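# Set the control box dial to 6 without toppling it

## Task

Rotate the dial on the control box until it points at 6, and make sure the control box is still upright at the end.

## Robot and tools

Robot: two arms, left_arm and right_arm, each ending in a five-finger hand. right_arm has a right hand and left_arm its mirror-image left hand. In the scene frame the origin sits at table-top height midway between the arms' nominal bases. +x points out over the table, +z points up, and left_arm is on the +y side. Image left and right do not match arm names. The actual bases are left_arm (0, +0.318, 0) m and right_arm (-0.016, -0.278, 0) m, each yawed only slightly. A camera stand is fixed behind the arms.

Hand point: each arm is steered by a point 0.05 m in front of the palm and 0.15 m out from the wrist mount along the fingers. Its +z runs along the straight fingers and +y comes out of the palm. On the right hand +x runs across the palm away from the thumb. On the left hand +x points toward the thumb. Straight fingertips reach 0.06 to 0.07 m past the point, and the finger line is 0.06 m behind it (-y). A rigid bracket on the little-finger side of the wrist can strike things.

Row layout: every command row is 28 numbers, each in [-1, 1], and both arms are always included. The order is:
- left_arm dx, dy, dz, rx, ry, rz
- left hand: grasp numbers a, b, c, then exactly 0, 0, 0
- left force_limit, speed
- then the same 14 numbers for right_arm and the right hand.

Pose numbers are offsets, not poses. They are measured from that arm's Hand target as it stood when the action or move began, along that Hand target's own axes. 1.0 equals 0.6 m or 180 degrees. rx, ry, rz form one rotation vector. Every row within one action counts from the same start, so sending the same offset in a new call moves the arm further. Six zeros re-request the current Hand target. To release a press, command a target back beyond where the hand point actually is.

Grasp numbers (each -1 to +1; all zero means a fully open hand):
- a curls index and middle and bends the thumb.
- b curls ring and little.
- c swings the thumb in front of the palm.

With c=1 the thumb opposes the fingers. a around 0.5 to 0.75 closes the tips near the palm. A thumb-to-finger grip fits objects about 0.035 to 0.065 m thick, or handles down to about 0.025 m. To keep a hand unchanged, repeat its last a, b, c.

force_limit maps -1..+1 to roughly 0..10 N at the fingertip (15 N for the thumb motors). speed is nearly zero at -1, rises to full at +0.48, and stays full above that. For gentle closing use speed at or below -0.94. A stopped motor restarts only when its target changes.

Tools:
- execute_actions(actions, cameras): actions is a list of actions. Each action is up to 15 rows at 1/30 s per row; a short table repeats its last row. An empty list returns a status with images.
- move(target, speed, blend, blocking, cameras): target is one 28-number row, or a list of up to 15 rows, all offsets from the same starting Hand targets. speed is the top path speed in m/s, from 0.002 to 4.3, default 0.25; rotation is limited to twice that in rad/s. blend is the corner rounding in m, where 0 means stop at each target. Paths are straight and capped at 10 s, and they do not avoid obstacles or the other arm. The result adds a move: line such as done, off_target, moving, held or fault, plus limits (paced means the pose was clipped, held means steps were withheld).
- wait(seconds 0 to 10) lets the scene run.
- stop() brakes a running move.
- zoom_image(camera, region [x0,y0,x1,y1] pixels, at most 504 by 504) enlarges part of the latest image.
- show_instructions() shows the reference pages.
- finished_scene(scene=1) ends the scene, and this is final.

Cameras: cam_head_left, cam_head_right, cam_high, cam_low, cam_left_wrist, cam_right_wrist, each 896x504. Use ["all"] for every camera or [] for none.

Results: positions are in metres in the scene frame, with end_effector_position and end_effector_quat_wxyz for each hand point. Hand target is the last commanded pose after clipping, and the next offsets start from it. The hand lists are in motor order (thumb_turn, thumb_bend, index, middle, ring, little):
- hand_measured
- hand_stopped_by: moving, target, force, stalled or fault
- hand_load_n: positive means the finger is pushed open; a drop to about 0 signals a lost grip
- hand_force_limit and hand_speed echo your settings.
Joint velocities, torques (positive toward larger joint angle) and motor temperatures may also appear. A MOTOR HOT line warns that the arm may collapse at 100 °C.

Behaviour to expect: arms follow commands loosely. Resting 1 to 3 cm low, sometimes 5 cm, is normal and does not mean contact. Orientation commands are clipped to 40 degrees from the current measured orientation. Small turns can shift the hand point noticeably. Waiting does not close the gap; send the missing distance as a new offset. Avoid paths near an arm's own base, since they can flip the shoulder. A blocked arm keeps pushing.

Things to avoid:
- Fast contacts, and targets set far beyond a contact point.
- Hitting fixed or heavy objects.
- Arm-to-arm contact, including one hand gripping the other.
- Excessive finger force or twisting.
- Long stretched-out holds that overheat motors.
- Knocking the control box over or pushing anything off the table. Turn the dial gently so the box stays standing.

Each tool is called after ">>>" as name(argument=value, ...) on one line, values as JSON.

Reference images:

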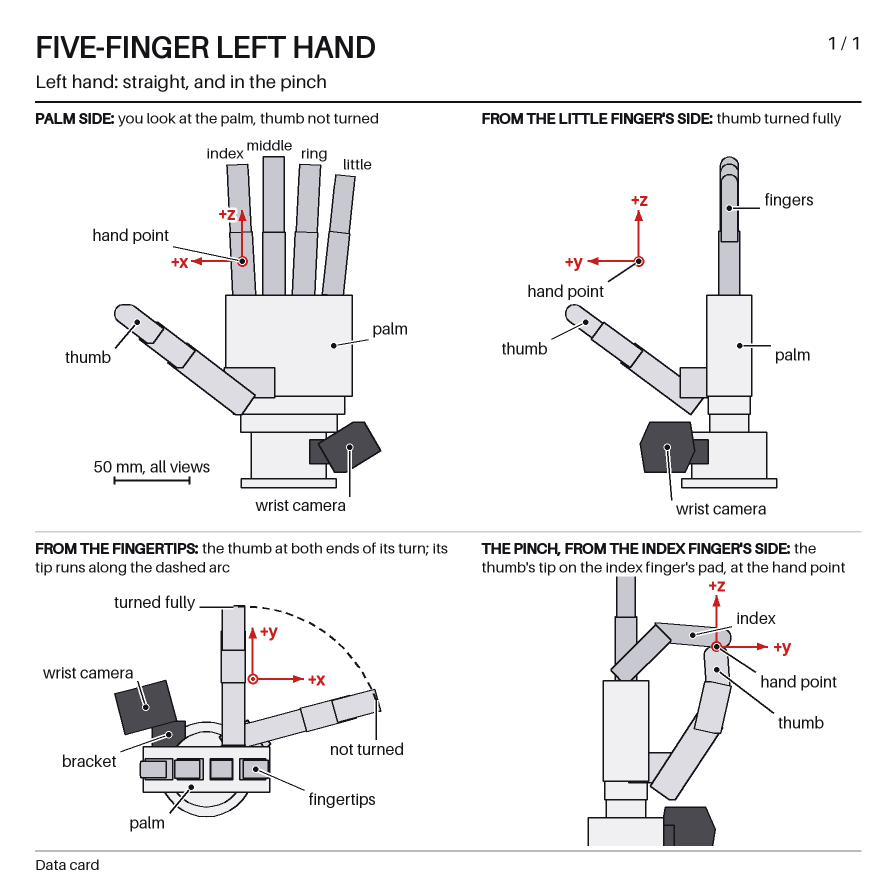

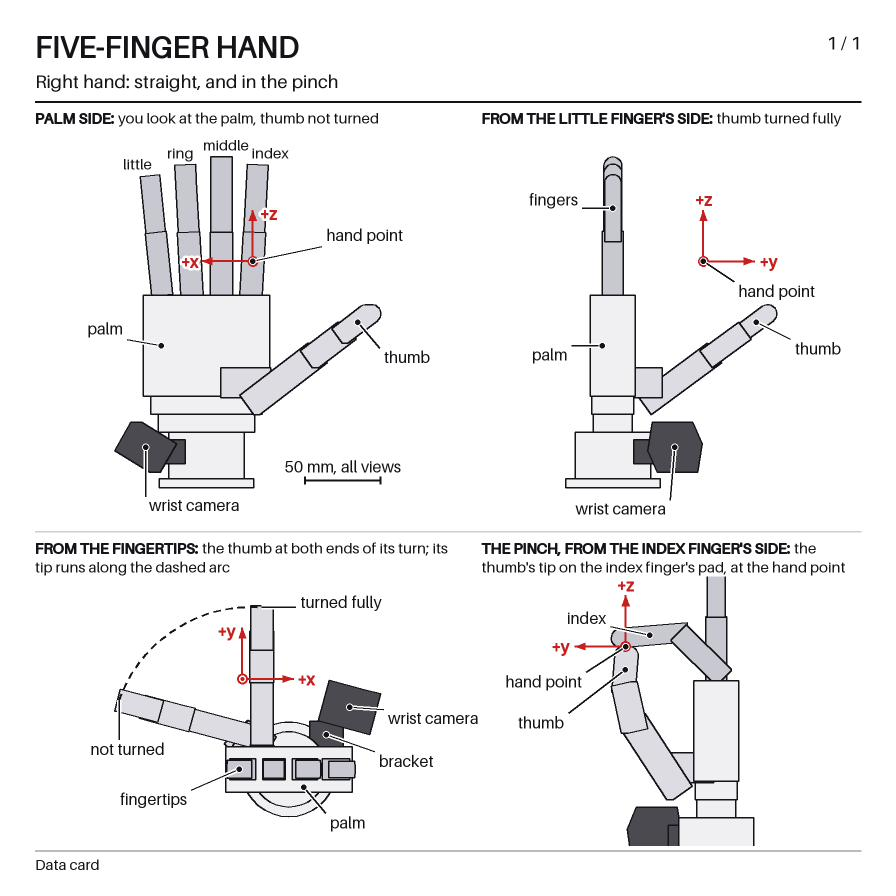

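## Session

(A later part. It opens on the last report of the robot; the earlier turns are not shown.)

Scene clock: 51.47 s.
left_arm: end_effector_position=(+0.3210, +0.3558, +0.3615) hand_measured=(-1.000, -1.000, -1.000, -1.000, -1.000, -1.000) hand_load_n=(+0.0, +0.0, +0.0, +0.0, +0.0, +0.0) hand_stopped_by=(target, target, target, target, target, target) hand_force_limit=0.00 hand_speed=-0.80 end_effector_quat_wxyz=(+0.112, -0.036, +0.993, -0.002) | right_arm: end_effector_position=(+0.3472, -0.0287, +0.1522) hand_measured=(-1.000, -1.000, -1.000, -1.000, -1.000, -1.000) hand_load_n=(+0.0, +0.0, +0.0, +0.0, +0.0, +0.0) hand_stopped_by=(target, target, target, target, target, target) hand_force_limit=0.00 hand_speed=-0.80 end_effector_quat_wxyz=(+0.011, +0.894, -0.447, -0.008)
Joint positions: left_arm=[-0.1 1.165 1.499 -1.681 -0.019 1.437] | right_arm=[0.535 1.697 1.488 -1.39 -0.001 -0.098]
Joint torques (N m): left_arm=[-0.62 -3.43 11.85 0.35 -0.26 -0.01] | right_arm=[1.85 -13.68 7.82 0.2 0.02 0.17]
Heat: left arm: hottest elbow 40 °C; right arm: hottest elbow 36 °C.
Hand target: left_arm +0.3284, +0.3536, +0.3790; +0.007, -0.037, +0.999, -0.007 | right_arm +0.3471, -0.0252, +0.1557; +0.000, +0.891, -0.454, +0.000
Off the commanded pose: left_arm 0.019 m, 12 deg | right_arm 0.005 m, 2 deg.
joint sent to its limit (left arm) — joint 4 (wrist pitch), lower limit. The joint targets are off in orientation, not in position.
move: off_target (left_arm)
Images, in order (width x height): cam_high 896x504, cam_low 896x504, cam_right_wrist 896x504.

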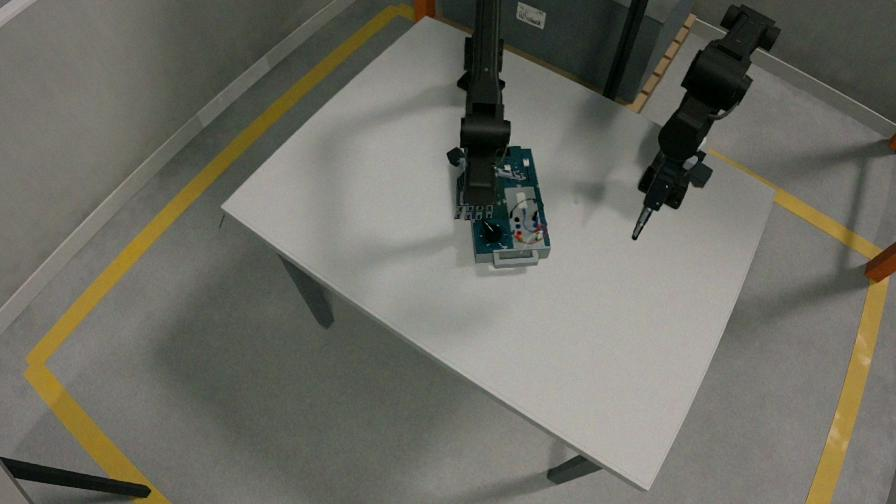

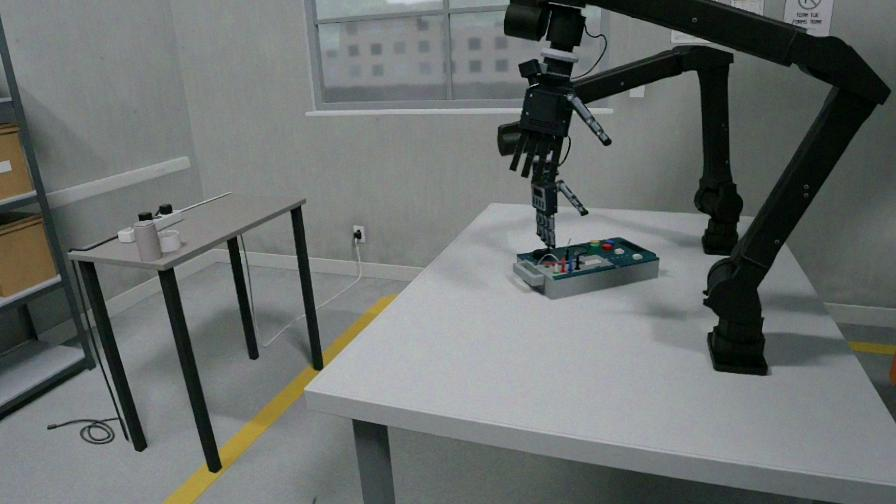

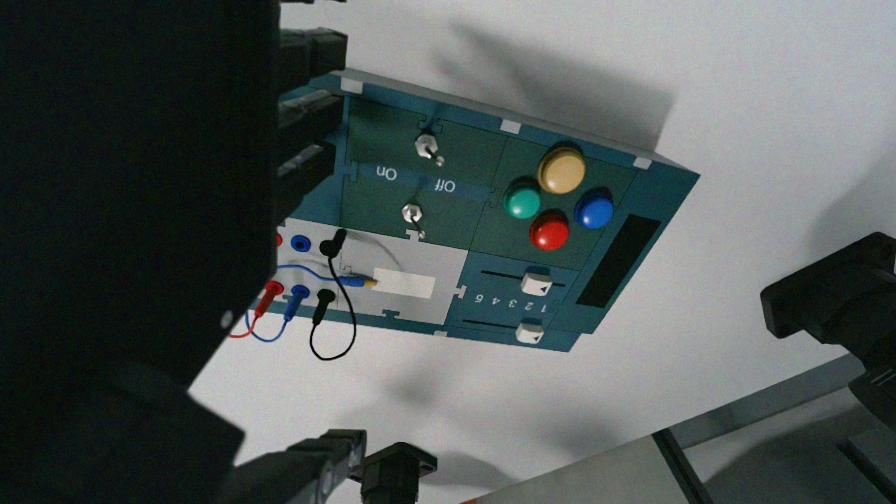

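>>> move(target=[[0,0,0,0,0,0,0,0,0,0,0,0,0,-0.8,0,0,-0.05,0,0,0,0,0,0,0,0,0,0,-0.8],[0,0,0,0,0,0,0,0,0,0,0,0,0,-0.8,0.05,-0.075,-0.05,0,0,0,0,0,0,0,0,0,0,-0.8],[0,0,0,0,0,0,0,0,0,0,0,0,0,-0.8,0.0317,-0.0323,-0.05,0,0,0,0,0,0,0,0,0,0,-0.8],[0,0,0,0,0,0,0,0,0,0,0,0,0,-0.8,0.0317,-0.0323,0.0087,0,0,0,0,0,0,0,0,0,0,-0.8]], cameras=["cam_high","cam_low","cam_right_wrist"], speed=[0.12,0.12,0.1,0.06], blend=[0.005,0.002,0.002,0])

>>> zoom_image(camera="cam_high", region=[430, 200, 530, 280])

>>> zoom_image(camera="cam_right_wrist", region=[270, 120, 390, 250])

>>> zoom_image(camera="cam_low", region=[510, 225, 560, 275])

Scene clock: 55.17 s.
left_arm: end_effector_position=(+0.3210, +0.3558, +0.3615) hand_measured=(-1.000, -1.000, -1.000, -1.000, -1.000, -1.000) hand_load_n=(+0.0, +0.0, +0.0, +0.0, +0.0, +0.0) hand_stopped_by=(target, target, target, target, target, target) hand_force_limit=0.00 hand_speed=-0.80 end_effector_quat_wxyz=(+0.112, -0.036, +0.993, -0.002) | right_arm: end_effector_position=(+0.3740, -0.0321, +0.1510) hand_measured=(-1.000, -1.000, -1.000, -1.000, -1.000, -1.000) hand_load_n=(+0.0, +0.0, +0.0, +0.0, +0.0, +0.0) hand_stopped_by=(target, target, target, target, target, target) hand_force_limit=0.00 hand_speed=-0.80 end_effector_quat_wxyz=(+0.007, +0.887, -0.461, -0.005)
Joint positions: left_arm=[-0.1 1.165 1.499 -1.681 -0.019 1.437] | right_arm=[0.499 1.744 1.549 -1.394 -0.001 -0.103]
Joint torques (N m): left_arm=[-0.38 -3.49 11.88 0.46 -0.25 -0.02] | right_arm=[2.08 -13.63 7.84 0.27 0.03 -0.07]
Heat: left arm: hottest elbow 41 °C; right arm: hottest elbow 36 °C.
Hand target: left_arm +0.3284, +0.3536, +0.3790; +0.007, -0.037, +0.999, -0.007 | right_arm +0.3740, -0.0292, +0.1505; +0.000, +0.891, -0.454, +0.000
Off the commanded pose: left_arm 0.019 m, 12 deg | right_arm 0.003 m, 1 deg.
joint sent to its limit (left arm) — joint 4 (wrist pitch), lower limit. The joint targets are off in orientation, not in position.
move: off_target (left_arm)
Images, in order (width x height): cam_high 896x504, cam_low 896x504, cam_right_wrist 896x504.

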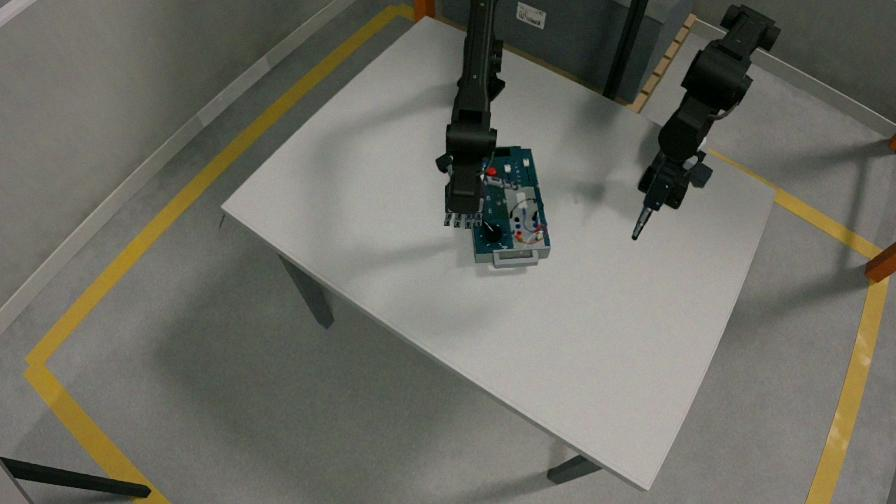

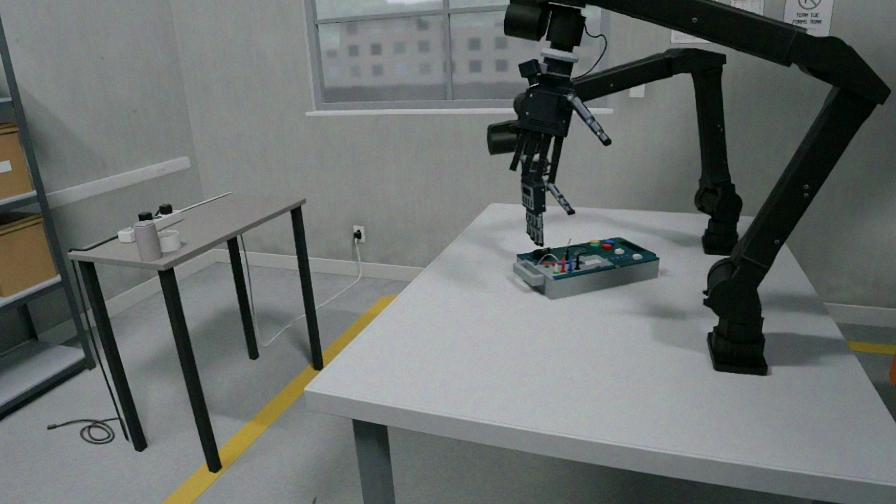

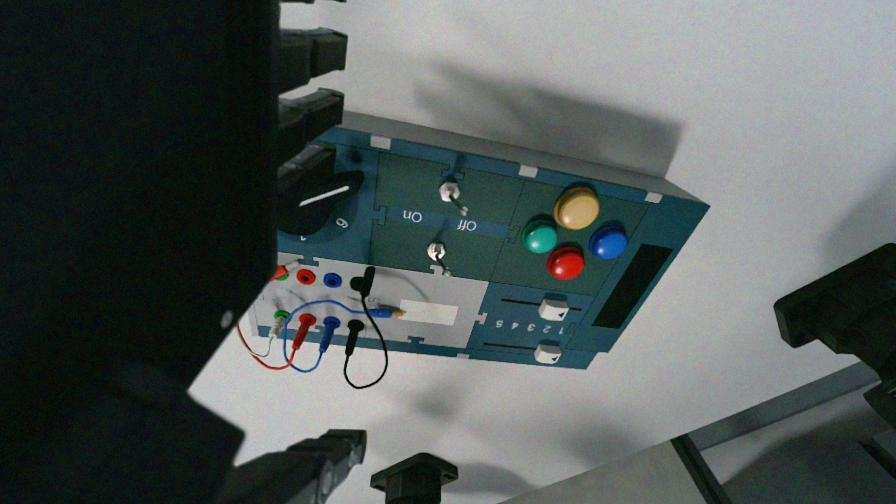

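Scaled by 5.040 from the camera's 896x504 image, which has a finer 1280x720 frame.

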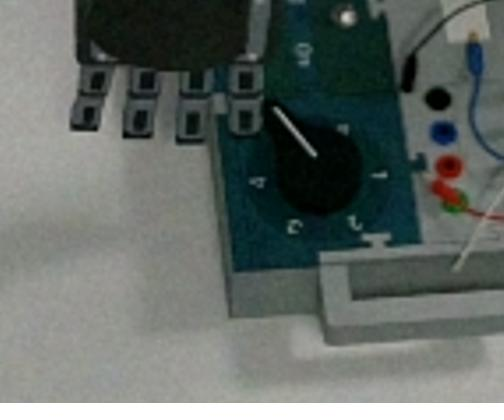

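Scaled by 3.877 from the camera's 896x504 image, which has a finer 1280x720 frame.

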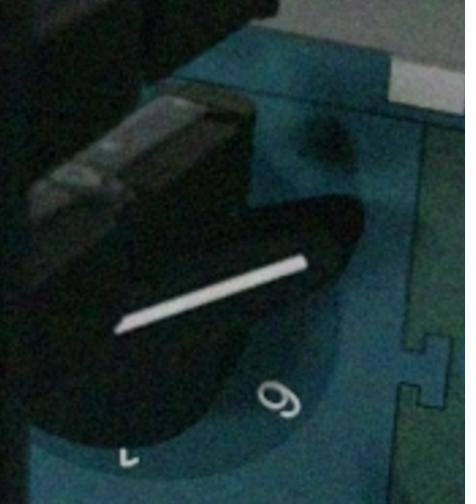

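Scaled by 10.080 from the camera's 896x504 image, which has a finer 1280x720 frame.

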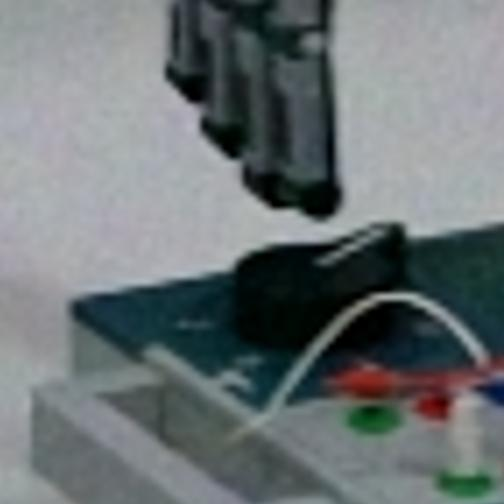

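>>> move(target=[0,0,0,0,0,0,0,0,0,0,0,0,0,-0.8,0,0,0.0105,0,0,0,0,0,0,0,0,0,0,-0.8], cameras=["cam_low"], speed=0.06)

>>> zoom_image(camera="cam_low", region=[510, 225, 560, 275])

Scene clock: 56.67 s.
left_arm: end_effector_position=(+0.3210, +0.3558, +0.3615) hand_measured=(-1.000, -1.000, -1.000, -1.000, -1.000, -1.000) hand_load_n=(+0.0, +0.0, -0.5, -0.5, +0.0, +0.0) hand_stopped_by=(target, target, target, target, target, target) hand_force_limit=0.00 hand_speed=-0.80 end_effector_quat_wxyz=(+0.112, -0.036, +0.993, -0.002) | right_arm: end_effector_position=(+0.3739, -0.0322, +0.1462) hand_measured=(-1.000, -1.000, -1.000, -1.000, -1.000, -1.000) hand_load_n=(+0.0, +0.0, +0.0, +0.0, +0.0, +0.0) hand_stopped_by=(target, target, target, target, target, target) hand_force_limit=0.00 hand_speed=-0.80 end_effector_quat_wxyz=(+0.006, +0.887, -0.461, -0.005)
Joint positions: left_arm=[-0.1 1.165 1.499 -1.681 -0.019 1.437] | right_arm=[0.499 1.744 1.537 -1.379 -0.001 -0.103]
Joint torques (N m): left_arm=[-0.32 -3.43 11.92 0.4 -0.26 -0.03] | right_arm=[2.08 -13.27 7.83 0.28 0.04 -0.07]
Heat: left arm: hottest elbow 41 °C; right arm: hottest elbow 36 °C.
Hand target: left_arm +0.3284, +0.3536, +0.3790; +0.007, -0.037, +0.999, -0.007 | right_arm +0.3740, -0.0292, +0.1442; +0.000, +0.891, -0.454, +0.000
Off the commanded pose: left_arm 0.019 m, 12 deg | right_arm 0.004 m, 1 deg.
joint sent to its limit (left arm) — joint 4 (wrist pitch), lower limit. The joint targets are off in orientation, not in position.
move: off_target (left_arm)
Images, in order (width x height): cam_low 896x504.

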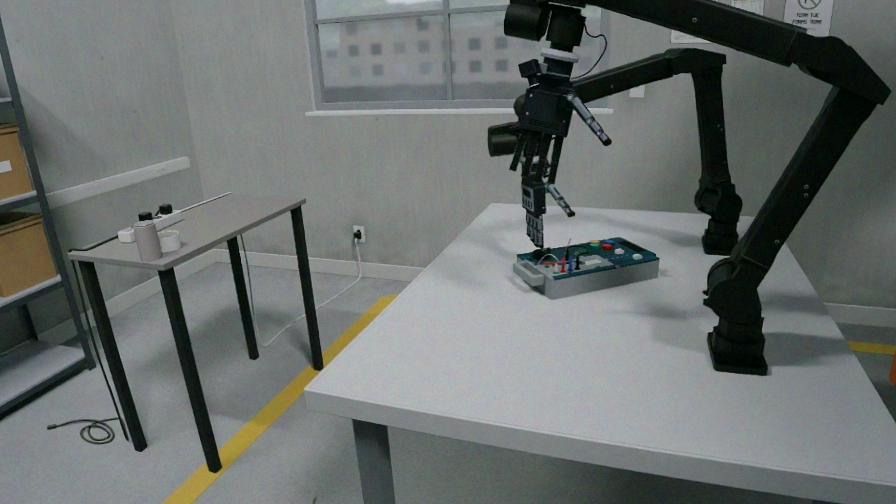

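Scaled by 10.080 from the camera's 896x504 image, which has a finer 1280x720 frame.

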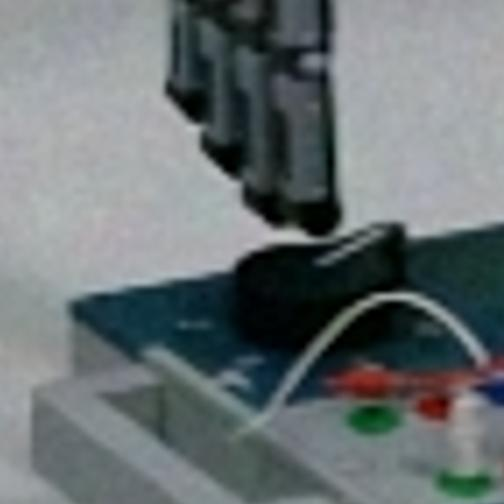

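>>> move(target=[[0,0,0,0,0,0,0,0,0,0,0,0,0,-0.8,-0.0097,0.0057,-0.002,0,0,0,0,0,0,0,0,0,0,-0.8],[0,0,0,0,0,0,0,0,0,0,0,0,0,-0.8,-0.0205,0.0157,-0.004,0,0,0,0,0,0,0,0,0,0,-0.8],[0,0,0,0,0,0,0,0,0,0,0,0,0,-0.8,-0.0332,0.0238,-0.006,0,0,0,0,0,0,0,0,0,0,-0.8],[0,0,0,0,0,0,0,0,0,0,0,0,0,-0.8,-0.0427,0.0272,-0.006,0,0,0,0,0,0,0,0,0,0,-0.8]], cameras=["cam_high","cam_low","cam_right_wrist"], speed=0.06, blend=0.003)

>>> zoom_image(camera="cam_high", region=[430, 200, 530, 280])

>>> zoom_image(camera="cam_low", region=[510, 225, 560, 275])

Scene clock: 59.93 s.
left_arm: end_effector_position=(+0.3210, +0.3558, +0.3615) hand_measured=(-1.000, -1.000, -1.000, -1.000, -1.000, -1.000) hand_load_n=(+0.0, +0.0, +0.0, +0.0, +0.0, +0.0) hand_stopped_by=(target, target, target, target, target, target) hand_force_limit=0.00 hand_speed=-0.80 end_effector_quat_wxyz=(+0.112, -0.036, +0.993, -0.002) | right_arm: end_effector_position=(+0.3488, -0.0217, +0.1425) hand_measured=(-1.000, -1.000, -1.000, -1.000, -1.000, -1.000) hand_load_n=(+0.0, +0.0, +0.0, +0.5, +0.0, +0.0) hand_stopped_by=(target, target, target, target, target, target) hand_force_limit=0.00 hand_speed=-0.80 end_effector_quat_wxyz=(+0.009, +0.893, -0.449, -0.006)
Joint positions: left_arm=[-0.1 1.165 1.499 -1.681 -0.019 1.437] | right_arm=[0.545 1.71 1.48 -1.362 -0.001 -0.085]
Joint torques (N m): left_arm=[-0.73 -3.72 11.79 0.42 -0.24 -0.01] | right_arm=[2.14 -13.98 7.82 -0.17 -0.01 0.17]
Heat: left arm: hottest elbow 41 °C; right arm: hottest elbow 36 °C.
Hand target: left_arm +0.3284, +0.3536, +0.3790; +0.007, -0.037, +0.999, -0.007 | right_arm +0.3458, -0.0181, +0.1478; +0.000, +0.891, -0.454, +0.000
Off the commanded pose: left_arm 0.019 m, 12 deg | right_arm 0.007 m, 1 deg.
joint sent to its limit (left arm) — joint 4 (wrist pitch), lower limit. The joint targets are off in orientation, not in position.
move: off_target (left_arm)
Images, in order (width x height): cam_high 896x504, cam_low 896x504, cam_right_wrist 896x504.

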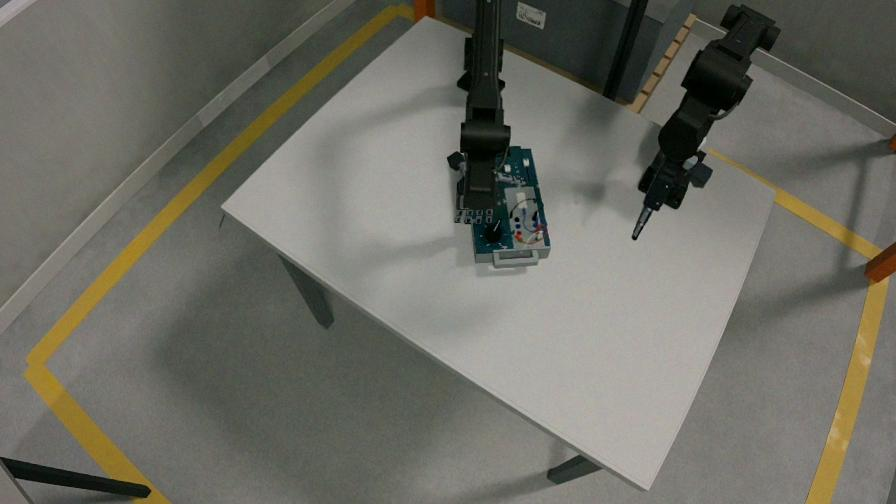

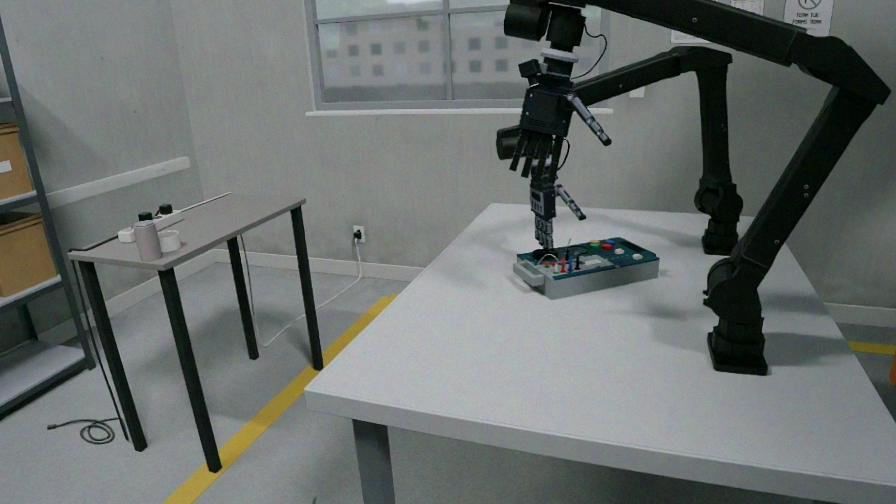

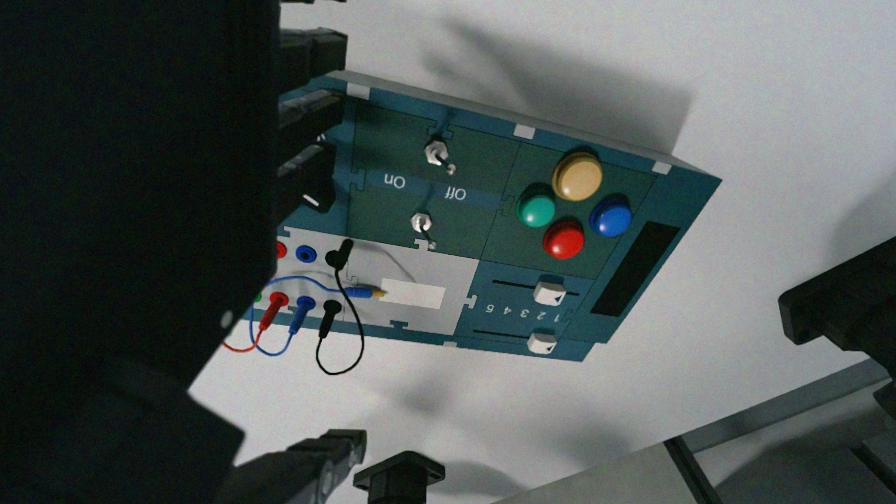

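Scaled by 5.040 from the camera's 896x504 image, which has a finer 1280x720 frame.

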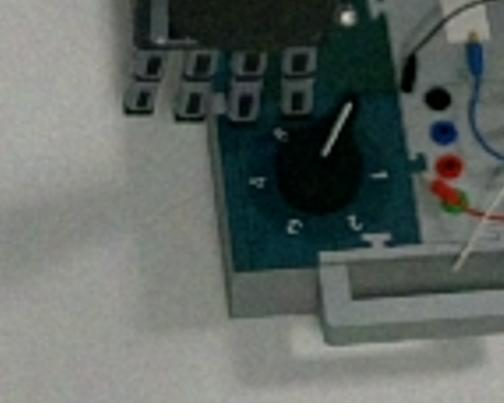

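Scaled by 10.080 from the camera's 896x504 image, which has a finer 1280x720 frame.

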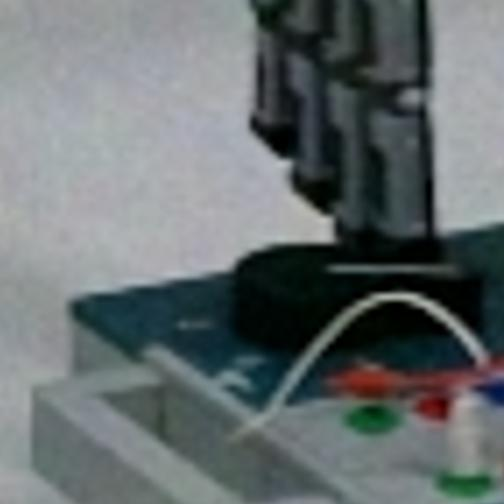

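>>> move(target=[0,0,0,0,0,0,0,0,0,0,0,0,0,-0.8,0.005,-0.005,-0.15,0,0,0,0,0,0,0,0,0,0,-0.8], cameras=["cam_high","cam_right_wrist","cam_low"], speed=0.15)

>>> zoom_image(camera="cam_high", region=[450, 200, 550, 280])

>>> zoom_image(camera="cam_right_wrist", region=[250, 110, 450, 290])

Scene clock: 61.80 s.
left_arm: end_effector_position=(+0.3210, +0.3558, +0.3615) hand_measured=(-1.000, -1.000, -1.000, -1.000, -1.000, -1.000) hand_load_n=(+0.0, +0.0, +0.0, +0.0, +0.0, +0.0) hand_stopped_by=(target, target, target, target, target, target) hand_force_limit=0.00 hand_speed=-0.80 end_effector_quat_wxyz=(+0.112, -0.036, +0.993, -0.002) | right_arm: end_effector_position=(+0.3397, -0.0274, +0.2187) hand_measured=(-1.000, -1.000, -1.000, -1.000, -1.000, -1.000) hand_load_n=(-0.5, +0.0, +0.0, +0.0, +0.0, +0.0) hand_stopped_by=(target, target, target, target, target, target) hand_force_limit=0.00 hand_speed=-0.80 end_effector_quat_wxyz=(+0.019, +0.893, -0.449, -0.012)
Joint positions: left_arm=[-0.1 1.165 1.499 -1.681 -0.019 1.437] | right_arm=[0.545 1.672 1.628 -1.572 -0.001 -0.085]
Joint torques (N m): left_arm=[-0.32 -3.72 11.86 0.44 -0.25 -0.03] | right_arm=[1.67 -12.22 13.22 -1.05 0 0.11]
Heat: left arm: hottest elbow 42 °C; right arm: hottest elbow 36 °C.
Hand target: left_arm +0.3284, +0.3536, +0.3790; +0.007, -0.037, +0.999, -0.007 | right_arm +0.3499, -0.0188, +0.2379; +0.000, +0.891, -0.454, +0.000
Off the commanded pose: left_arm 0.019 m, 12 deg | right_arm 0.023 m, 3 deg.
joint sent to its limit (left arm) — joint 4 (wrist pitch), lower limit. The joint targets are off in orientation, not in position.
move: off_target (left_arm, right_arm)
Images, in order (width x height): cam_high 896x504, cam_low 896x504, cam_right_wrist 896x504.

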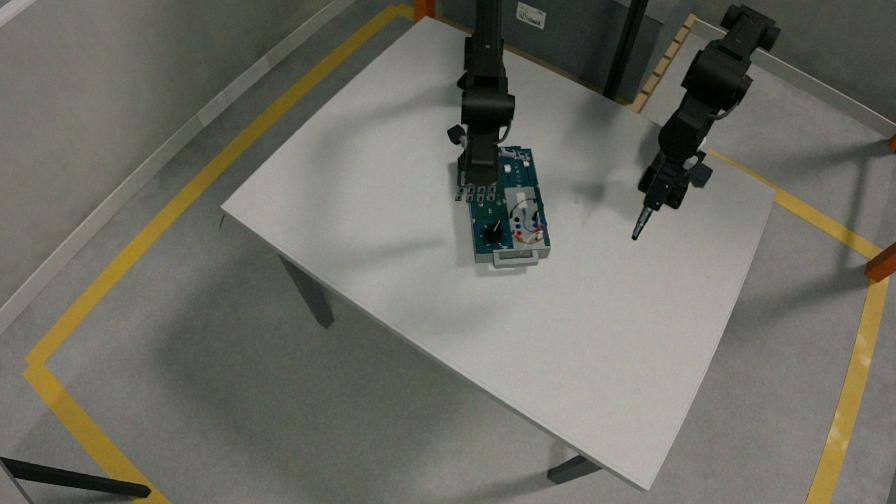

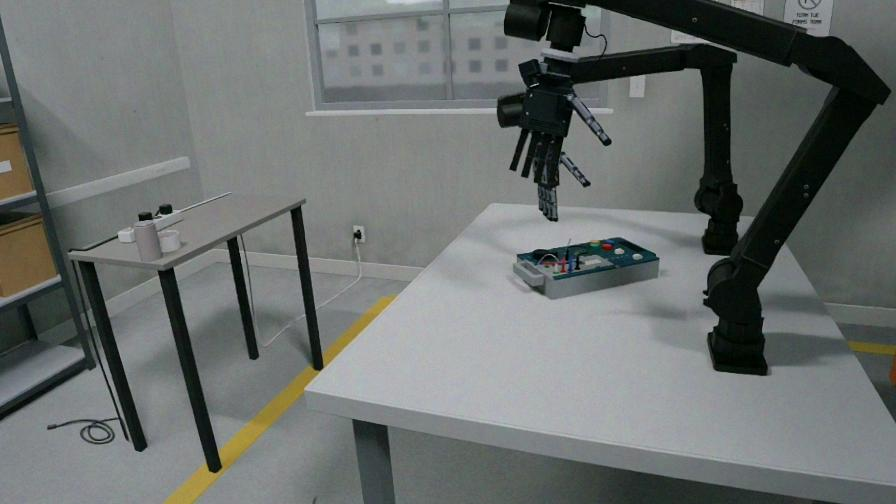

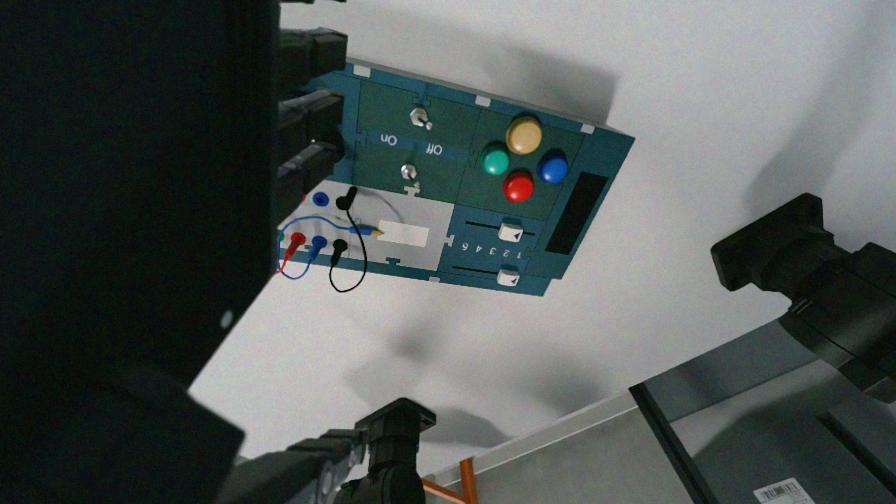

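Scaled by 5.040 from the camera's 896x504 image, which has a finer 1280x720 frame.

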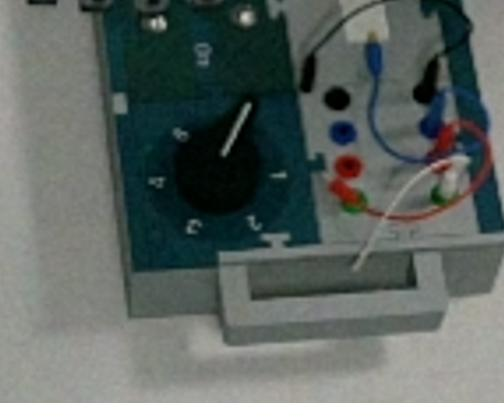

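Scaled by 2.520 from the camera's 896x504 image, which has a finer 1280x720 frame.

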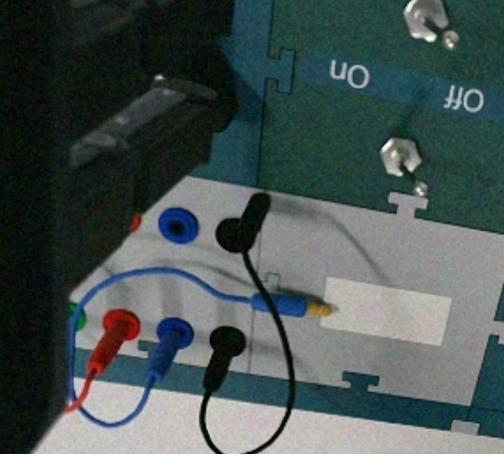

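>>> finished_scene()

The scene is finished: the task was done.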